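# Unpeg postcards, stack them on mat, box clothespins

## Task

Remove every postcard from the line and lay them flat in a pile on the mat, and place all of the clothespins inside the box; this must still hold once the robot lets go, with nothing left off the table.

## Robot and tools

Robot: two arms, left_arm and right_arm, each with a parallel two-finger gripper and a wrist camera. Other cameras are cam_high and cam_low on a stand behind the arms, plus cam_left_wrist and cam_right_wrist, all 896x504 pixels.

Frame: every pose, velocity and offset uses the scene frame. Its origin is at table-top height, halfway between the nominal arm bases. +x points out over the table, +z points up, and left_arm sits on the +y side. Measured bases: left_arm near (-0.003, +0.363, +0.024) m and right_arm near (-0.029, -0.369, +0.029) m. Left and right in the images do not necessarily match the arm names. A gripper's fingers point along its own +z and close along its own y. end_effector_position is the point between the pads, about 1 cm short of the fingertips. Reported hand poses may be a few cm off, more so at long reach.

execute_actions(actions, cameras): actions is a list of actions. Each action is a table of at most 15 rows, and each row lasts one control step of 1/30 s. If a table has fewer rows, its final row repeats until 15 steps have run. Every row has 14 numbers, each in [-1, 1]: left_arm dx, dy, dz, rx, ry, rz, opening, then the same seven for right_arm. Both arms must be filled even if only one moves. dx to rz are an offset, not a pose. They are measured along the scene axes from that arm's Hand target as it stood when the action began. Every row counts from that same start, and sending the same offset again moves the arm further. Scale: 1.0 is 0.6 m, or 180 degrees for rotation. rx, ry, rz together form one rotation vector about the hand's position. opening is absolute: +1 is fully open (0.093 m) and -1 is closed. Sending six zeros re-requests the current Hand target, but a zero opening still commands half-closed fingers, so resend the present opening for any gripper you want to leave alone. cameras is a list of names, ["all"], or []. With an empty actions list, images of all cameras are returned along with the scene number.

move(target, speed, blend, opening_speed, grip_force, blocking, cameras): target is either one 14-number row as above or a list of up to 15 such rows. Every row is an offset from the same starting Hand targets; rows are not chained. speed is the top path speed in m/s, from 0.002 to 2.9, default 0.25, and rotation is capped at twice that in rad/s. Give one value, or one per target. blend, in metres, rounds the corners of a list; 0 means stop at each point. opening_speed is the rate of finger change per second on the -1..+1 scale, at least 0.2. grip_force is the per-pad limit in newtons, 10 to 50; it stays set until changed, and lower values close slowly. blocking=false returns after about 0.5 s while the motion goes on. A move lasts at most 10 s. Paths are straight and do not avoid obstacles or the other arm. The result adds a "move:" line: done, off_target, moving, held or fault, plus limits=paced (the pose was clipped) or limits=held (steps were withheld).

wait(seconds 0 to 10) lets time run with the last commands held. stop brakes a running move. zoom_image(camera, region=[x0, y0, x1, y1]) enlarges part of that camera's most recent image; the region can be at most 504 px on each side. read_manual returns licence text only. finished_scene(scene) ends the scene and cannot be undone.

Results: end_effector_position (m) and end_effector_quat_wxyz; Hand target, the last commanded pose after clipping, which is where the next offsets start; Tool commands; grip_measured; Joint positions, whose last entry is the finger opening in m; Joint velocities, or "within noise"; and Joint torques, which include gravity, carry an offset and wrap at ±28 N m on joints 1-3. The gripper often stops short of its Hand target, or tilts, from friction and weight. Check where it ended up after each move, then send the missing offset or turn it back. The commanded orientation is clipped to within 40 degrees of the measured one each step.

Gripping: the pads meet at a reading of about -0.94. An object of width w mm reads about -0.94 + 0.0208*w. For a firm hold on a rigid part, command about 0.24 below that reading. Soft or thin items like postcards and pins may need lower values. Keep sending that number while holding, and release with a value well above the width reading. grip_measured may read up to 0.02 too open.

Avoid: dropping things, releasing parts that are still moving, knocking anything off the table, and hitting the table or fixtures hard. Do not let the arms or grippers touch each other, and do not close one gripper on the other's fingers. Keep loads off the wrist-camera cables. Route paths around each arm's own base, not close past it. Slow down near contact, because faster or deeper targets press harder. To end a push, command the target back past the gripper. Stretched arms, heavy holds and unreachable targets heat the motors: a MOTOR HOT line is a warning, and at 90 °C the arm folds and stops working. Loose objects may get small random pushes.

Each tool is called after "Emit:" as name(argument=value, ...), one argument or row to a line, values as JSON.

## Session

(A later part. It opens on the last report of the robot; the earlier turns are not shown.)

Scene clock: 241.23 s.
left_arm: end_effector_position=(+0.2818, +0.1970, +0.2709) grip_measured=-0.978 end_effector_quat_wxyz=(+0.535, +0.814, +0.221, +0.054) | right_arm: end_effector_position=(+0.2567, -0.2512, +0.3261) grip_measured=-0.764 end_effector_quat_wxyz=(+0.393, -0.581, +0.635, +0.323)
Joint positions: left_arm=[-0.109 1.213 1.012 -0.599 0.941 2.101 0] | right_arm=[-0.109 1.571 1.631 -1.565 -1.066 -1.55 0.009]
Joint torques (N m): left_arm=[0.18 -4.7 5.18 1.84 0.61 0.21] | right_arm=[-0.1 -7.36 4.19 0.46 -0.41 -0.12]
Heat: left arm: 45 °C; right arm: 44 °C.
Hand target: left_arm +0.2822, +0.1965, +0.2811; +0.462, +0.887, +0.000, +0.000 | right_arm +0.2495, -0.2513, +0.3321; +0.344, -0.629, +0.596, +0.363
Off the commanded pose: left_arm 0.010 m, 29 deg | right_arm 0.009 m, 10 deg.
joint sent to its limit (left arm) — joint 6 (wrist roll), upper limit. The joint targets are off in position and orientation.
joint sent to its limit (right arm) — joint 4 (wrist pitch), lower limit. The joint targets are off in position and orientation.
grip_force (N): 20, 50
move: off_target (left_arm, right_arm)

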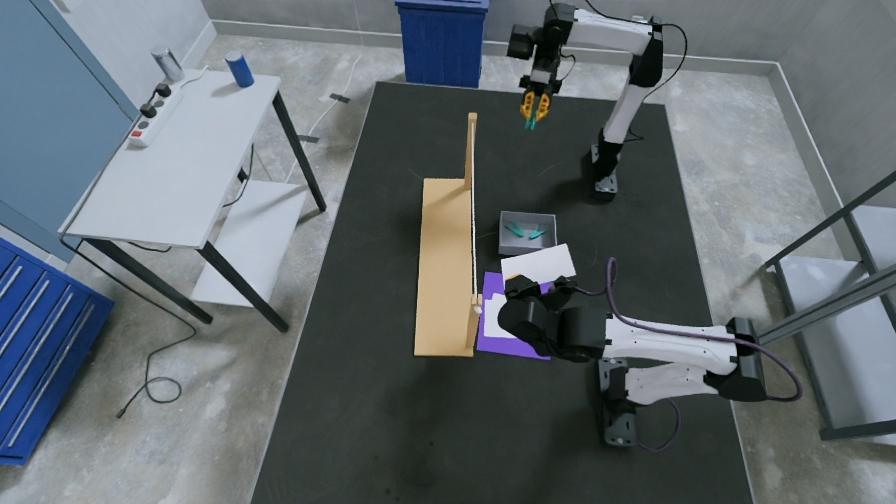

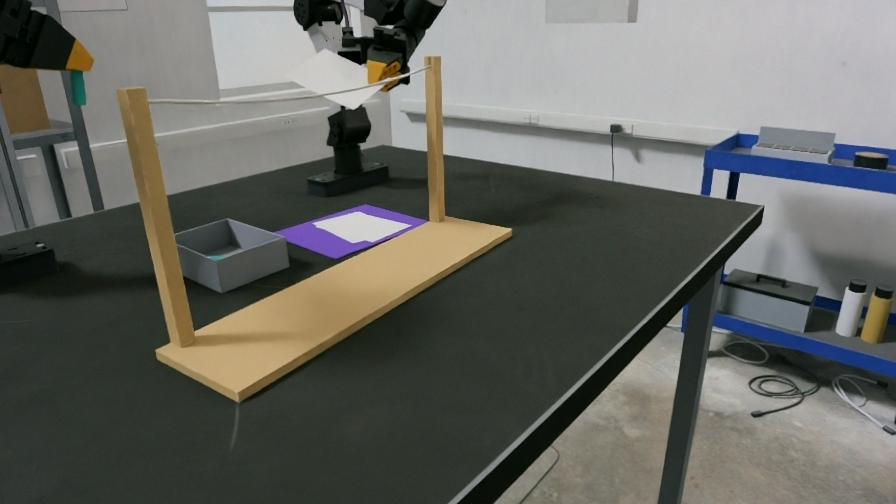

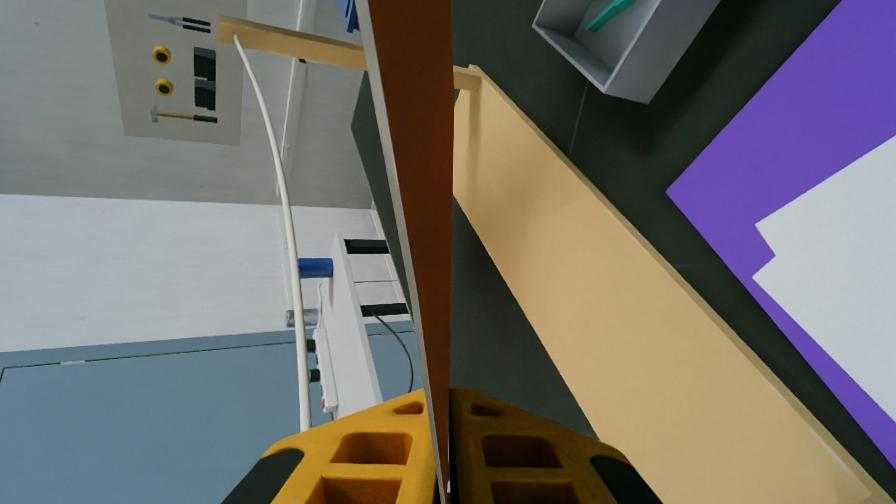

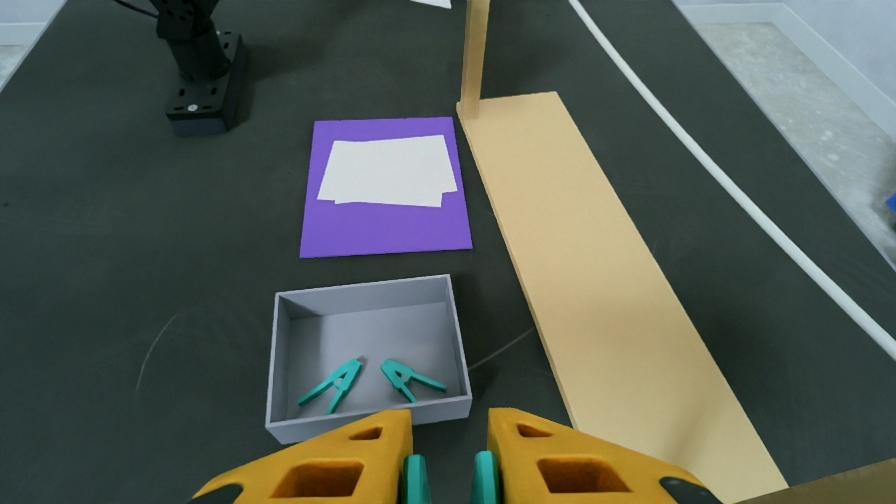

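Emit:
move(
  target=[
    [-0.037,-0.15,0.03,-0.142,0.46,0.228,-1,0,0,0,0,0,0,-0.9],
  ],
  speed=0.3,
)

Emit:
move(
  target=[
    [-0.05,0.05,0,0.075,0.469,0.156,-1,0,0,0,0,0,0,-0.9],
  ],
  speed=0.3,
  cameras=["all"],
)

Emit:
zoom_image(
  camera="cam_high",
  region=[440, 200, 620, 370],
)

Scene clock: 245.77 s.
left_arm: end_effector_position=(+0.2604, +0.1073, +0.2891) grip_measured=-0.978 end_effector_quat_wxyz=(+0.458, +0.495, +0.601, -0.428) | right_arm: end_effector_position=(+0.2567, -0.2512, +0.3261) grip_measured=-0.764 end_effector_quat_wxyz=(+0.393, -0.581, +0.635, +0.323)
Joint positions: left_arm=[-0.373 1.269 0.892 -0.05 1.032 0.309 0] | right_arm=[-0.109 1.571 1.631 -1.565 -1.066 -1.55 0.009]
Joint torques (N m): left_arm=[-0.94 -4.81 5.39 2.32 0.26 0.01] | right_arm=[-0.12 -7.32 4.25 0.46 -0.42 -0.12]
Heat: left arm: 45 °C; right arm: 44 °C.
Hand target: left_arm +0.2600, +0.1065, +0.2991; +0.485, +0.503, +0.578, -0.422 | right_arm +0.2495, -0.2513, +0.3321; +0.344, -0.629, +0.596, +0.363
Off the commanded pose: left_arm 0.010 m, 4 deg | right_arm 0.009 m, 10 deg.
joint sent to its limit (right arm) — joint 4 (wrist pitch), lower limit. The joint targets are off in position and orientation.
grip_force (N): 20, 50
move: off_target (left_arm, right_arm)

Scene clock: 249.70 s.
left_arm: end_effector_position=(+0.2273, +0.1344, +0.2883) grip_measured=-0.978 end_effector_quat_wxyz=(-0.005, +0.005, +0.886, -0.464) | right_arm: end_effector_position=(+0.2567, -0.2512, +0.3261) grip_measured=-0.764 end_effector_quat_wxyz=(+0.393, -0.581, +0.635, +0.323)
Joint positions: left_arm=[-0.378 1.378 1.351 -1.078 0.88 -0.583 0] | right_arm=[-0.109 1.571 1.631 -1.565 -1.066 -1.55 0.009]
Joint torques (N m): left_arm=[0.2 -3.38 9.55 0.77 0.37 -0.02] | right_arm=[-0.12 -7.31 4.19 0.46 -0.41 -0.14]
Heat: left arm: 45 °C; right arm: 44 °C.
Hand target: left_arm +0.2300, +0.1365, +0.2991; -0.001, -0.001, +0.886, -0.463 | right_arm +0.2495, -0.2513, +0.3321; +0.344, -0.629, +0.596, +0.363
Off the commanded pose: left_arm 0.011 m, 1 deg | right_arm 0.009 m, 10 deg.
joint sent to its limit (right arm) — joint 4 (wrist pitch), lower limit. The joint targets are off in position and orientation.
grip_force (N): 20, 50
move: off_target (left_arm, right_arm)

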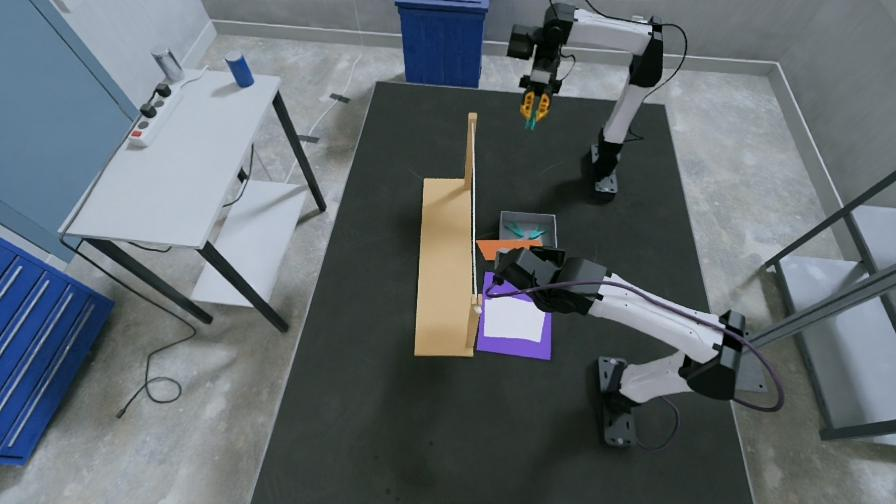

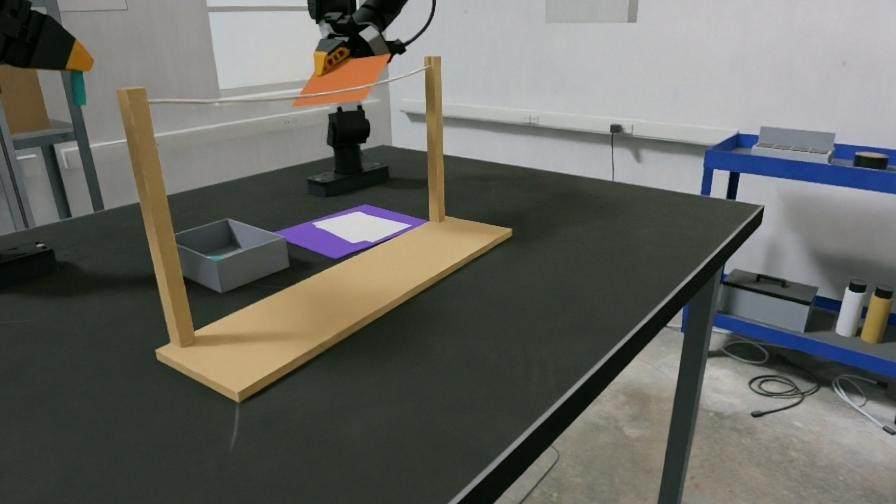

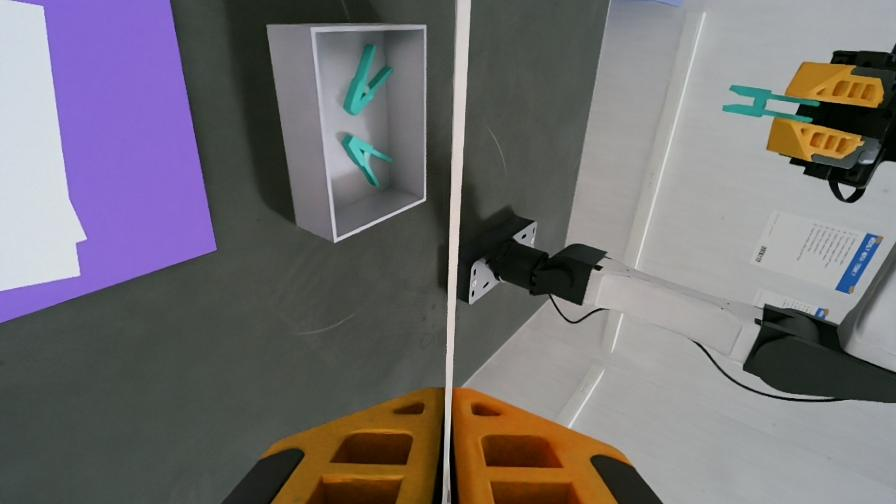

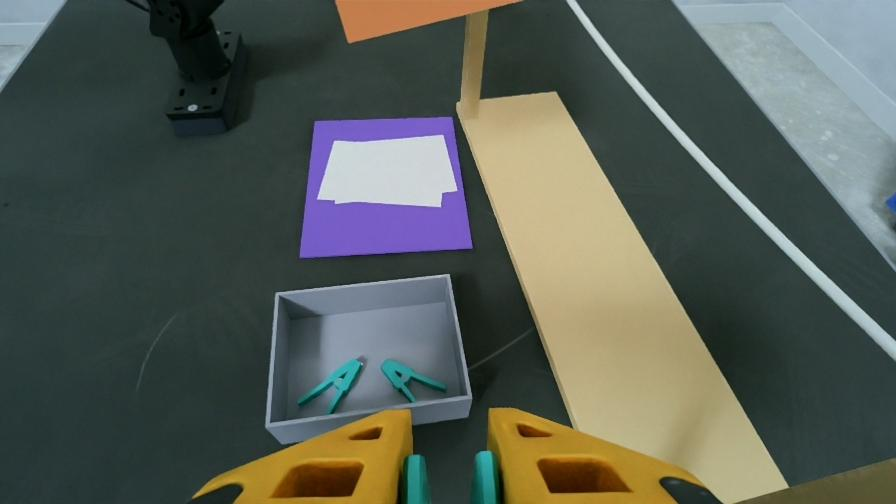

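Scaled by 2.800 from the camera's 896x504 image, which has a finer 1280x720 frame.

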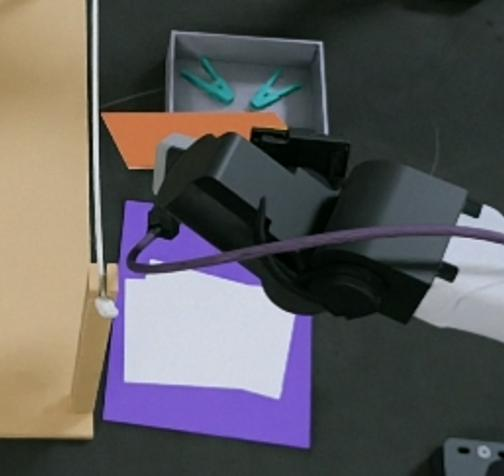

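Emit:
move(
  target=[
    [-0.052,0.067,-0.26,0.028,0,0,-1,0,0,0,0,0,0,-0.9],
  ],
  speed=0.2,
  cameras=["all"],
)

Emit:
zoom_image(
  camera="cam_low",
  region=[220, 40, 440, 260],
)

Emit:
zoom_image(
  camera="cam_right_wrist",
  region=[240, 60, 540, 300],
)

Scene clock: 251.87 s.
left_arm: end_effector_position=(+0.1937, +0.1757, +0.1408) grip_measured=-0.978 end_effector_quat_wxyz=(-0.031, -0.017, +0.906, -0.422) | right_arm: end_effector_position=(+0.2567, -0.2512, +0.3261) grip_measured=-0.764 end_effector_quat_wxyz=(+0.393, -0.581, +0.635, +0.323)
Joint positions: left_arm=[-0.287 1.306 0.775 -0.778 0.843 -0.436 0] | right_arm=[-0.109 1.571 1.631 -1.565 -1.066 -1.55 0.009]
Joint torques (N m): left_arm=[0.14 -5 4.42 1.11 0.31 0.29] | right_arm=[-0.09 -7.3 4.26 0.46 -0.41 -0.13]
Heat: left arm: 45 °C; right arm: 43 °C.
Hand target: left_arm +0.1988, +0.1767, +0.1431; -0.001, -0.001, +0.906, -0.424 | right_arm +0.2495, -0.2513, +0.3321; +0.344, -0.629, +0.596, +0.363
Off the commanded pose: left_arm 0.006 m, 4 deg | right_arm 0.009 m, 10 deg.
joint sent to its limit (right arm) — joint 4 (wrist pitch), lower limit. The joint targets are off in position and orientation.
grip_force (N): 20, 50
move: off_target (left_arm, right_arm)

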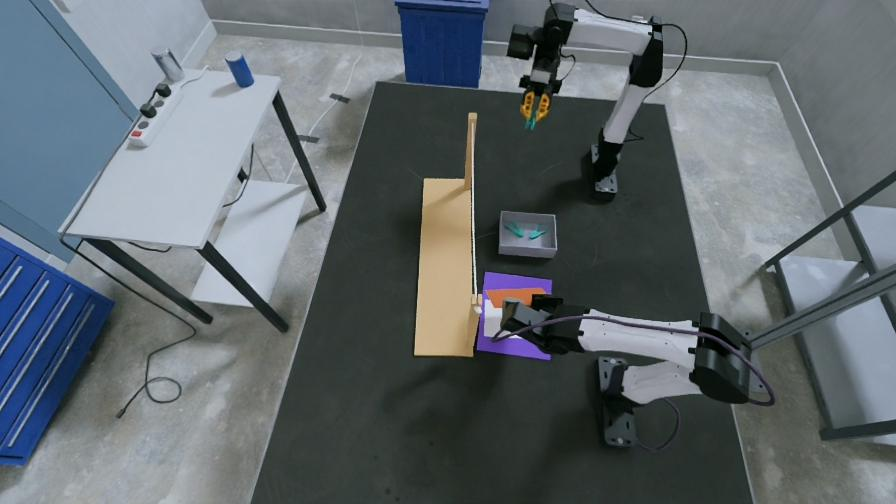

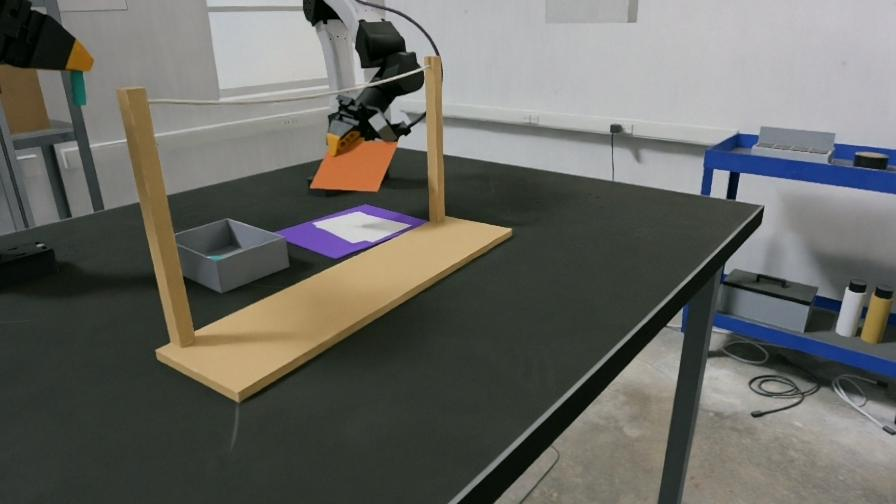

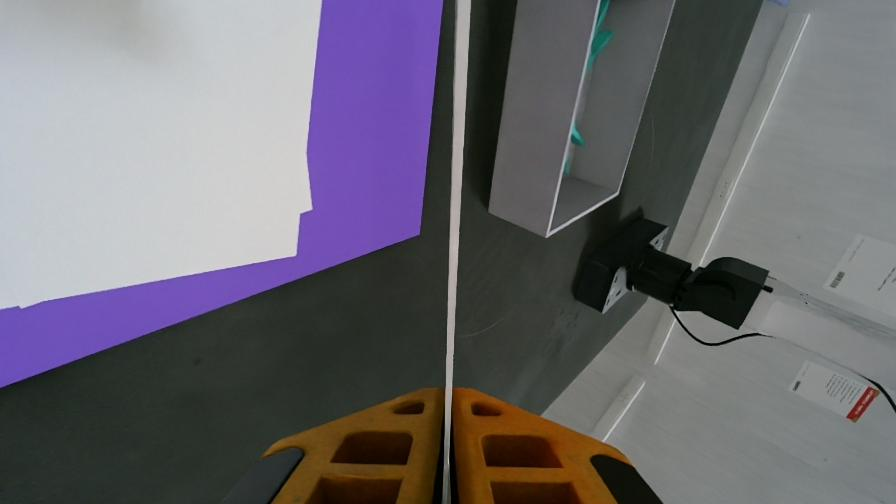

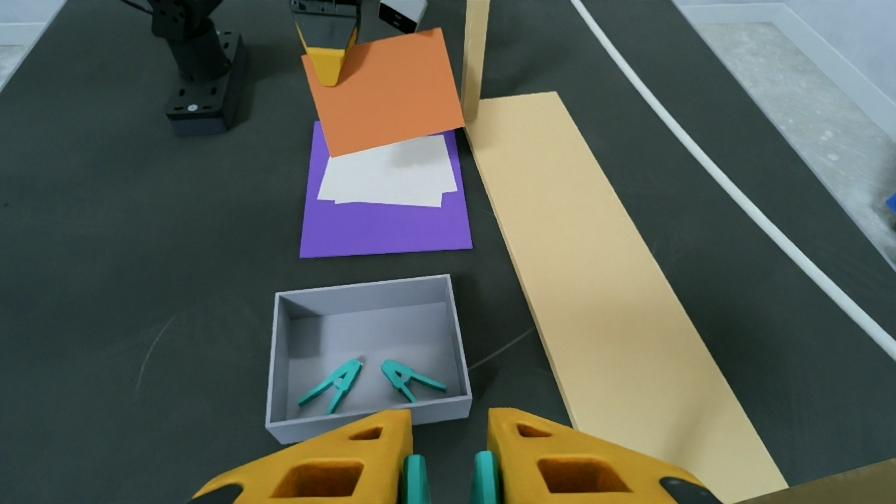

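Scaled by 2.291 from the camera's 896x504 image, which has a finer 1280x720 frame.

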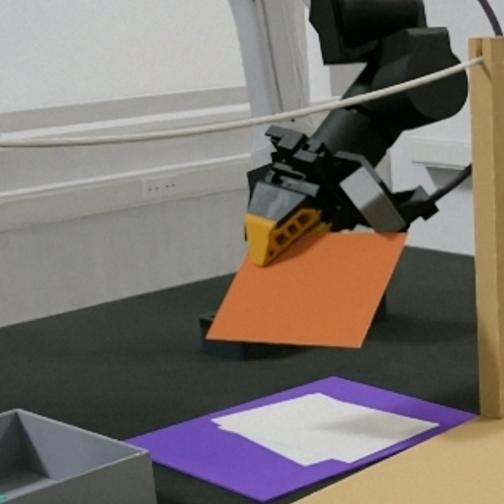

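Scaled by 1.680 from the camera's 896x504 image, which has a finer 1280x720 frame.

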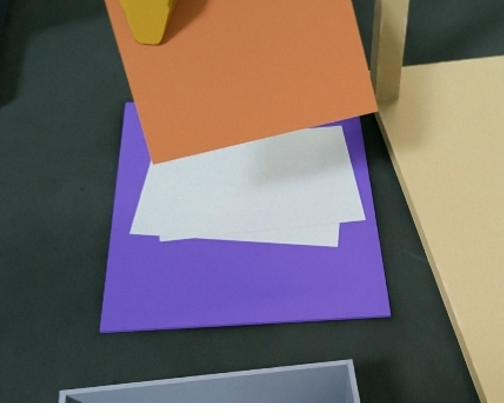

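Emit:
move(
  target=[
    [-0.008,0.0,-0.07,0,0.02,-0.05,-1,0,0,0,0,0,0,-0.9],
  ],
  speed=0.15,
  cameras=["cam_low","cam_right_wrist","cam_high"],
)

Emit:
zoom_image(
  camera="cam_low",
  region=[220, 40, 440, 260],
)

Emit:
zoom_image(
  camera="cam_right_wrist",
  region=[240, 60, 540, 300],
)

Scene clock: 253.97 s.
left_arm: end_effector_position=(+0.1913, +0.1774, +0.0973) grip_measured=-0.978 end_effector_quat_wxyz=(-0.067, +0.053, +0.909, -0.408) | right_arm: end_effector_position=(+0.2567, -0.2512, +0.3261) grip_measured=-0.764 end_effector_quat_wxyz=(+0.393, -0.581, +0.635, +0.323)
Joint positions: left_arm=[-0.28 1.509 0.775 -0.777 0.851 -0.185 0] | right_arm=[-0.109 1.571 1.631 -1.565 -1.066 -1.55 0.009]
Joint torques (N m): left_arm=[0.23 -3.45 5.05 0.41 0.82 0.32] | right_arm=[-0.1 -7.31 4.19 0.47 -0.4 -0.13]
Heat: left arm: 45 °C; right arm: 43 °C.
Hand target: left_arm +0.1940, +0.1767, +0.1011; -0.062, +0.057, +0.902, -0.422 | right_arm +0.2495, -0.2513, +0.3321; +0.344, -0.629, +0.596, +0.363
Off the commanded pose: left_arm 0.005 m, 2 deg | right_arm 0.009 m, 10 deg.
joint sent to its limit (right arm) — joint 4 (wrist pitch), lower limit. The joint targets are off in position and orientation.
grip_force (N): 20, 50
move: off_target (right_arm)
Images, in order (width x height): cam_high 896x504, cam_low 896x504, cam_right_wrist 896x504.

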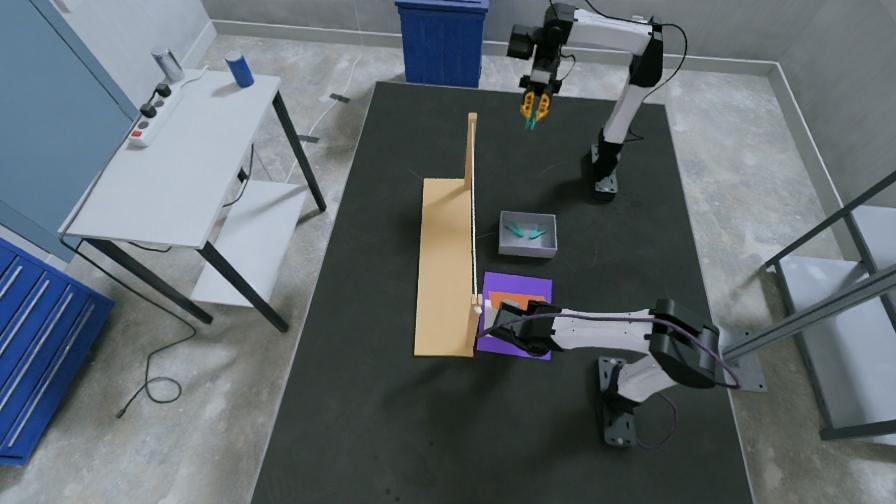

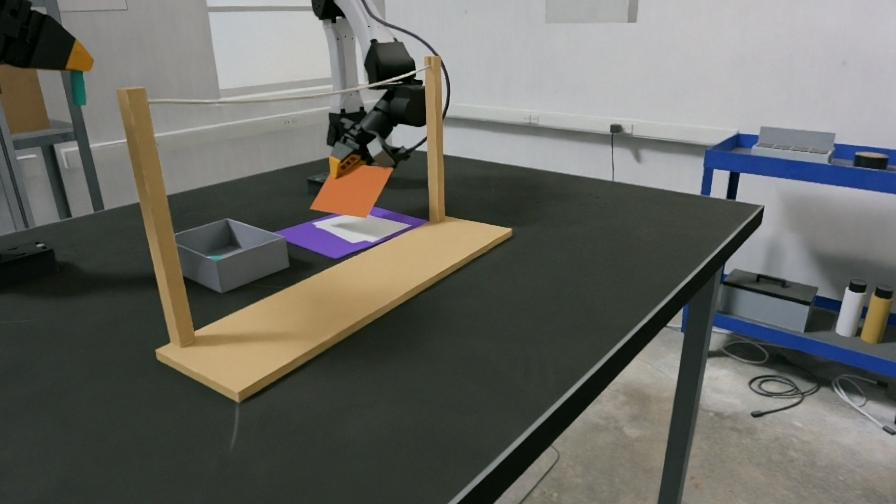

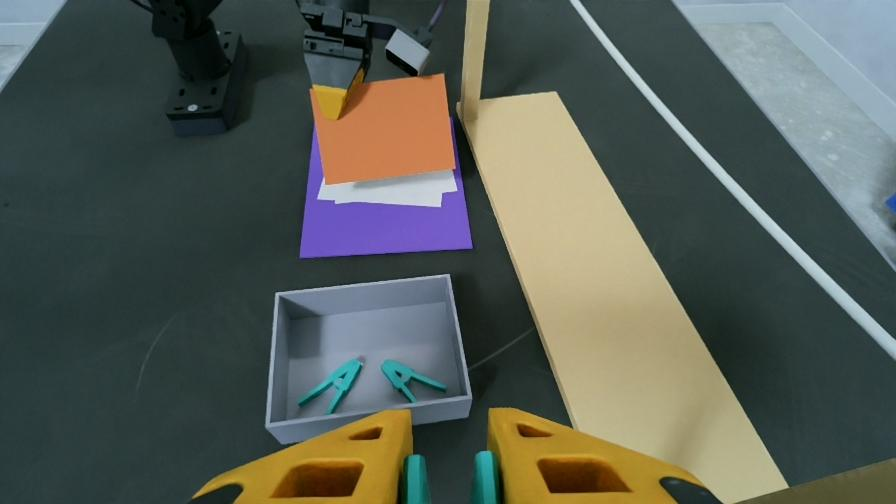

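Scaled by 2.291 from the camera's 896x504 image, which has a finer 1280x720 frame.

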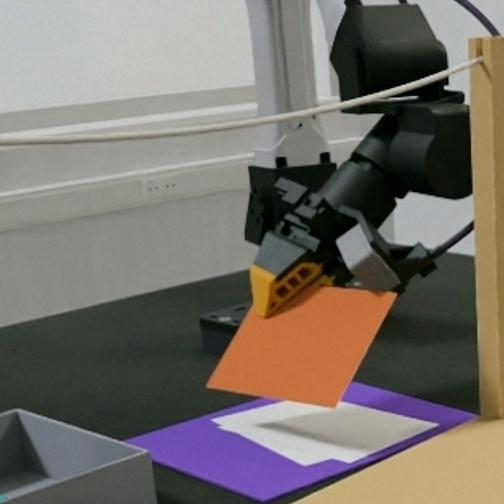

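Scaled by 1.680 from the camera's 896x504 image, which has a finer 1280x720 frame.

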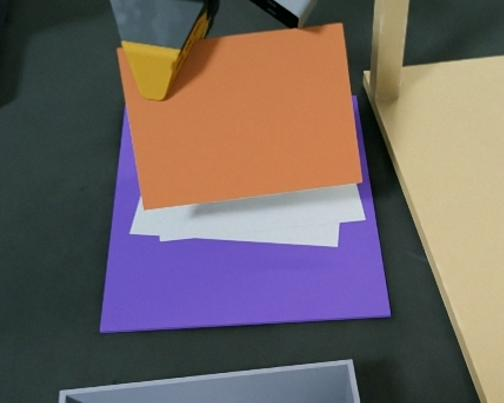

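Emit:
move(
  target=[
    [0.0,0.0,-0.05,0,0,0,-1,0,0,0,0,0,0,-0.9],
  ],
  speed=0.08,
  cameras=["cam_low","cam_right_wrist"],
)

Emit:
zoom_image(
  camera="cam_low",
  region=[220, 40, 440, 260],
)

Emit:
zoom_image(
  camera="cam_right_wrist",
  region=[240, 60, 540, 300],
)

Scene clock: 255.60 s.
left_arm: end_effector_position=(+0.1894, +0.1778, +0.0699) grip_measured=-0.978 end_effector_quat_wxyz=(-0.076, +0.050, +0.909, -0.407) | right_arm: end_effector_position=(+0.2567, -0.2512, +0.3261) grip_measured=-0.764 end_effector_quat_wxyz=(+0.393, -0.581, +0.635, +0.323)
Joint positions: left_arm=[-0.28 1.582 0.719 -0.668 0.852 -0.181 0] | right_arm=[-0.109 1.571 1.631 -1.565 -1.066 -1.55 0.009]
Joint torques (N m): left_arm=[0.24 -3.78 3.69 0.66 0.82 0.29] | right_arm=[-0.12 -7.39 4.23 0.47 -0.42 -0.13]
Heat: left arm: 45 °C; right arm: 43 °C.
Hand target: left_arm +0.1940, +0.1767, +0.0711; -0.062, +0.057, +0.902, -0.422 | right_arm +0.2495, -0.2513, +0.3321; +0.344, -0.629, +0.596, +0.363
Off the commanded pose: left_arm 0.005 m, 3 deg | right_arm 0.009 m, 10 deg.
joint sent to its limit (right arm) — joint 4 (wrist pitch), lower limit. The joint targets are off in position and orientation.
grip_force (N): 20, 50
move: off_target (left_arm, right_arm)
Images, in order (width x height): cam_low 896x504, cam_right_wrist 896x504.

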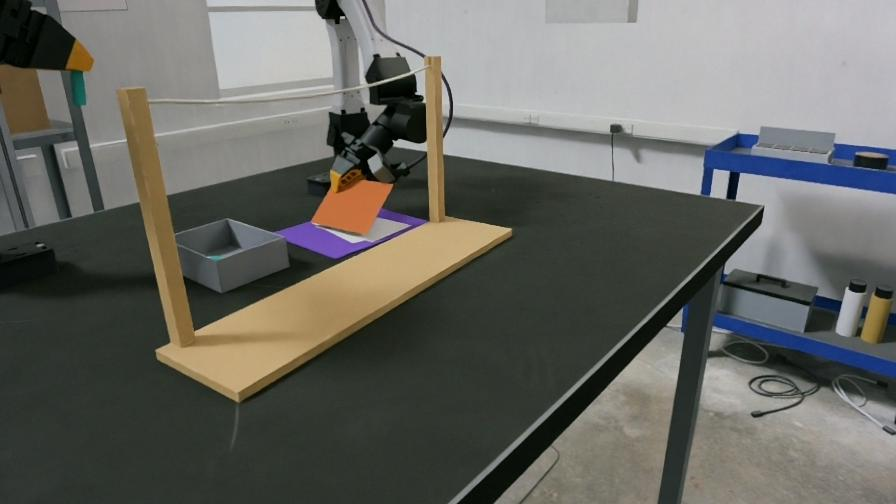

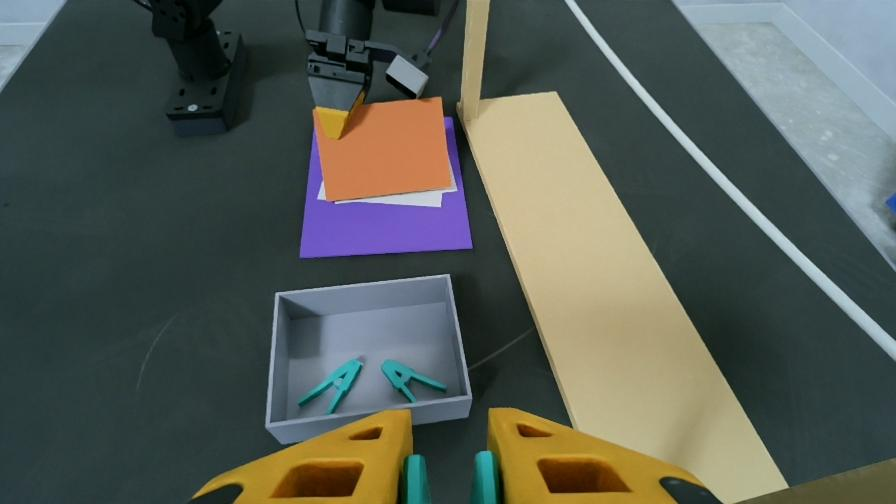

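Scaled by 2.291 from the camera's 896x504 image, which has a finer 1280x720 frame.

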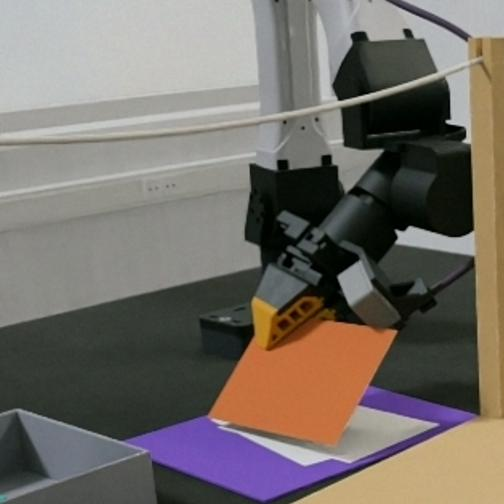

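Scaled by 1.680 from the camera's 896x504 image, which has a finer 1280x720 frame.

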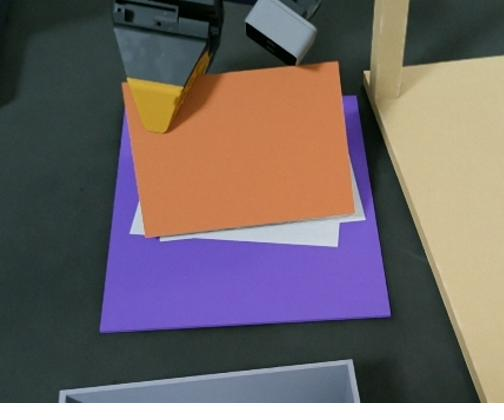

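Emit:
move(
  target=[
    [0.006,0.005,-0.02,0,0,-0.03,-1,0,0,0,0,0,0,-0.9],
  ],
  speed=0.08,
  cameras=["cam_low","cam_right_wrist"],
)

Emit:
zoom_image(
  camera="cam_low",
  region=[220, 40, 440, 260],
)

Emit:
zoom_image(
  camera="cam_right_wrist",
  region=[240, 60, 540, 300],
)

Scene clock: 257.23 s.
left_arm: end_effector_position=(+0.1904, +0.1803, +0.0574) grip_measured=-0.978 end_effector_quat_wxyz=(-0.091, +0.086, +0.897, -0.424) | right_arm: end_effector_position=(+0.2567, -0.2512, +0.3261) grip_measured=-0.764 end_effector_quat_wxyz=(+0.393, -0.581, +0.635, +0.323)
Joint positions: left_arm=[-0.249 1.699 0.754 -0.706 0.894 -0.013 0] | right_arm=[-0.109 1.571 1.631 -1.565 -1.066 -1.55 0.009]
Joint torques (N m): left_arm=[0.05 -3.79 6.32 0.01 0.35 0.33] | right_arm=[-0.1 -7.32 4.19 0.47 -0.42 -0.13]
Heat: left arm: 45 °C; right arm: 43 °C.
Hand target: left_arm +0.1976, +0.1797, +0.0591; -0.082, +0.100, +0.899, -0.419 | right_arm +0.2495, -0.2513, +0.3321; +0.344, -0.629, +0.596, +0.363
Off the commanded pose: left_arm 0.007 m, 2 deg | right_arm 0.009 m, 10 deg.
joint sent to its limit (right arm) — joint 4 (wrist pitch), lower limit. The joint targets are off in position and orientation.
grip_force (N): 20, 50
move: off_target (right_arm)
Images, in order (width x height): cam_low 896x504, cam_right_wrist 896x504.

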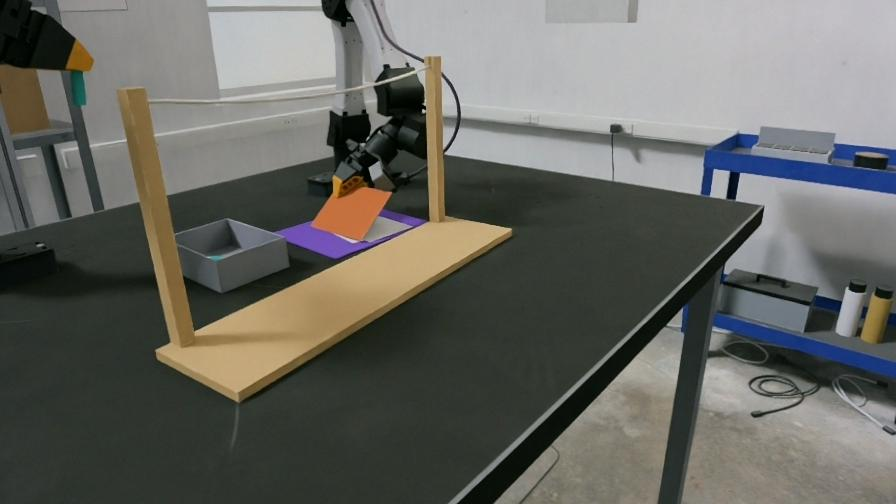

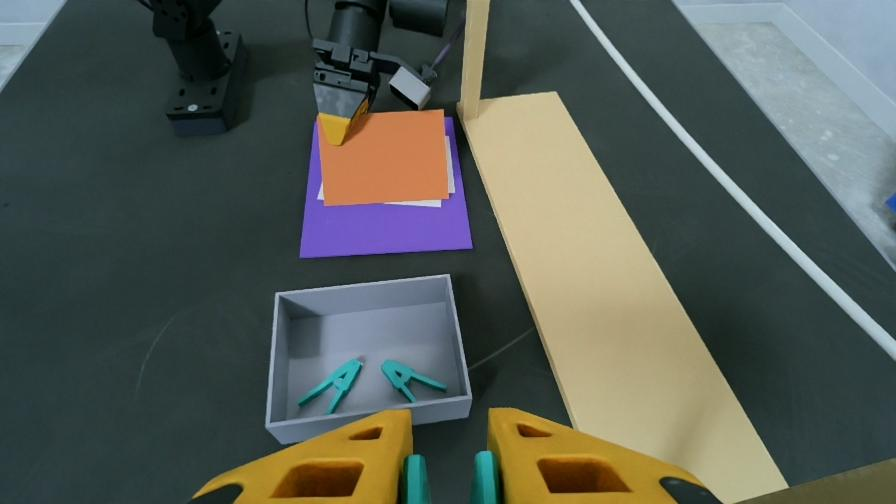

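Scaled by 2.291 from the camera's 896x504 image, which has a finer 1280x720 frame.

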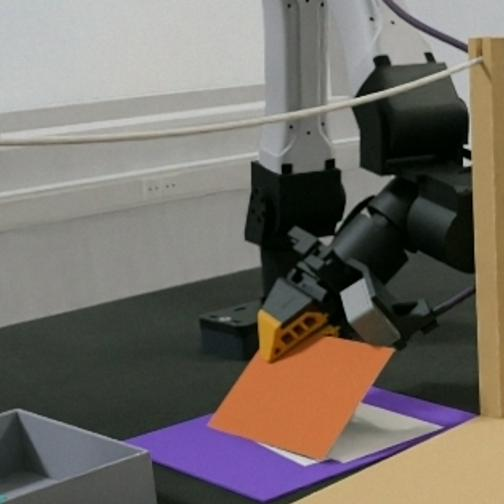

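Scaled by 1.680 from the camera's 896x504 image, which has a finer 1280x720 frame.

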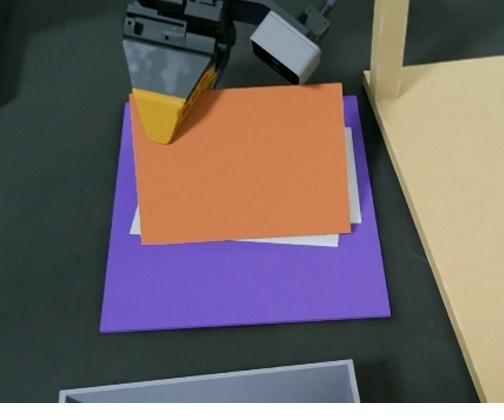

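Emit:
move(
  target=[
    [0,0.003,0.004,0,0,0,-0.65,0,0,0,0,0,0,-0.9],
    [0.033,0.11,0.095,0,0,0,-0.65,0,0,0,0,0,0,-0.9],
  ],
  speed=0.12,
  opening_speed=0.4,
  cameras=["all"],
)

Emit:
zoom_image(
  camera="cam_right_wrist",
  region=[240, 60, 540, 300],
)

Emit:
zoom_image(
  camera="cam_low",
  region=[220, 40, 440, 260],
)

Scene clock: 260.60 s.
left_arm: end_effector_position=(+0.2131, +0.2444, +0.1113) grip_measured=-0.653 end_effector_quat_wxyz=(-0.085, +0.086, +0.897, -0.424) | right_arm: end_effector_position=(+0.2567, -0.2512, +0.3261) grip_measured=-0.764 end_effector_quat_wxyz=(+0.393, -0.581, +0.635, +0.323)
Joint positions: left_arm=[0.021 1.707 0.998 -1.236 0.834 0.385 0.014] | right_arm=[-0.109 1.571 1.631 -1.565 -1.066 -1.55 0.009]
Joint torques (N m): left_arm=[-0.16 -4.37 7.02 -0.62 0.3 0.35] | right_arm=[-0.08 -7.39 4.21 0.45 -0.42 -0.14]
Heat: left arm: 45 °C; right arm: 43 °C.
Hand target: left_arm +0.2174, +0.2457, +0.1161; -0.082, +0.100, +0.899, -0.419 | right_arm +0.2495, -0.2513, +0.3321; +0.344, -0.629, +0.596, +0.363
Off the commanded pose: left_arm 0.007 m, 2 deg | right_arm 0.009 m, 10 deg.
joint sent to its limit (right arm) — joint 4 (wrist pitch), lower limit. The joint targets are off in position and orientation.
grip_force (N): 20, 50
move: off_target (right_arm)

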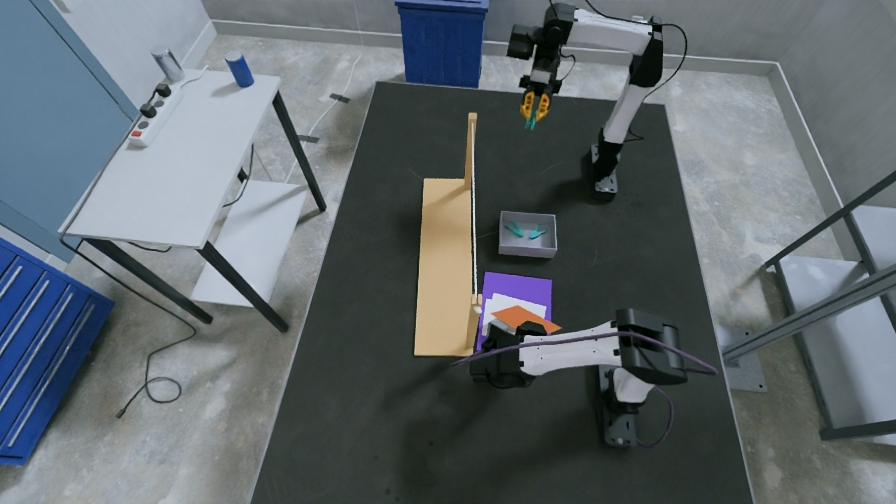

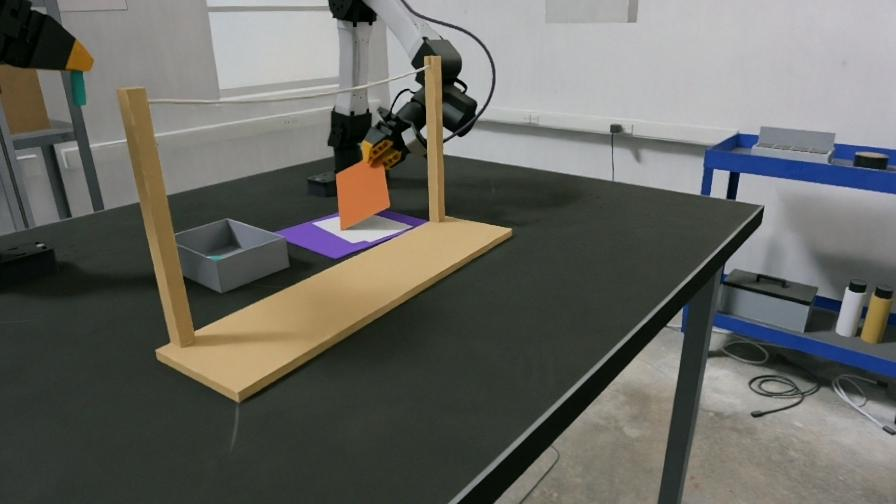

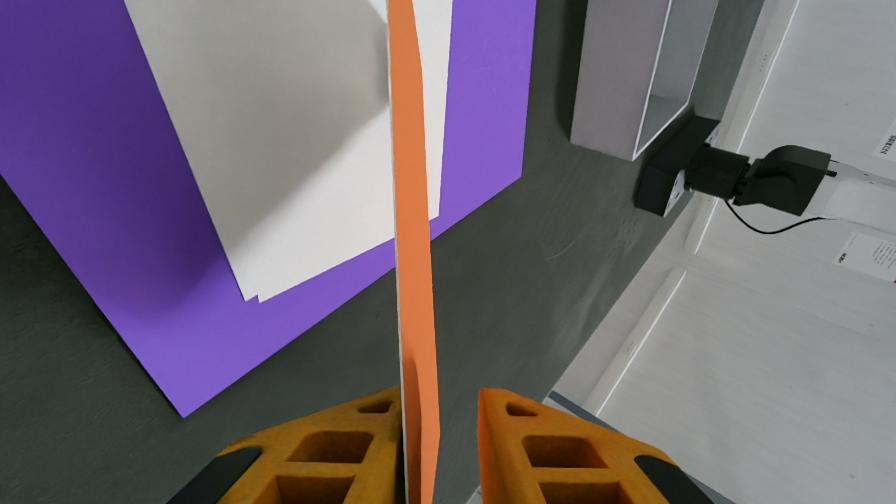

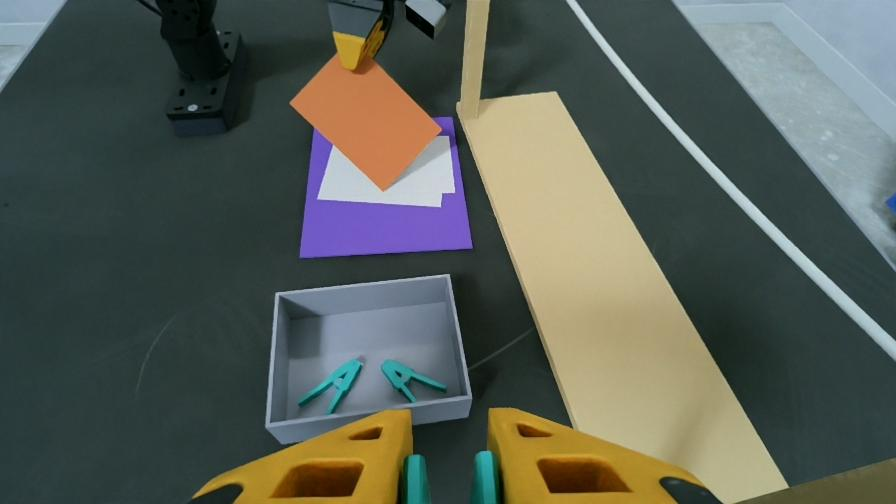

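Scaled by 1.680 from the camera's 896x504 image, which has a finer 1280x720 frame.

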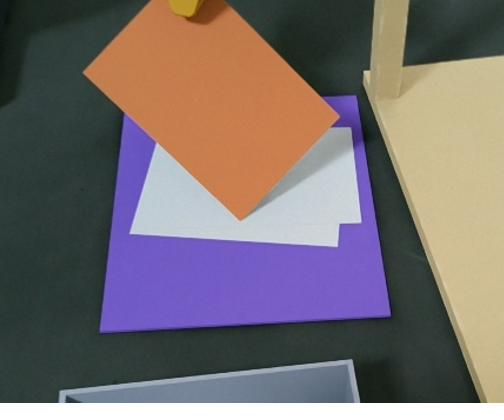

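Scaled by 2.291 from the camera's 896x504 image, which has a finer 1280x720 frame.

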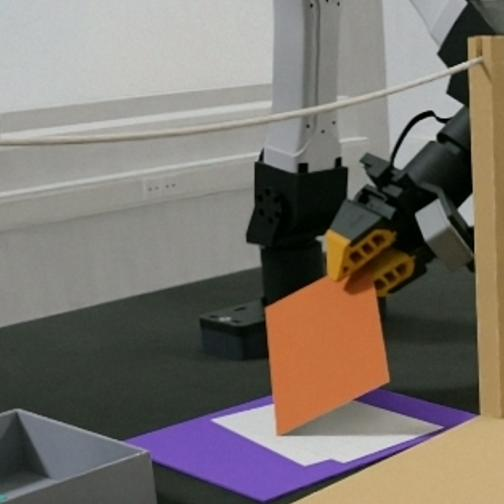

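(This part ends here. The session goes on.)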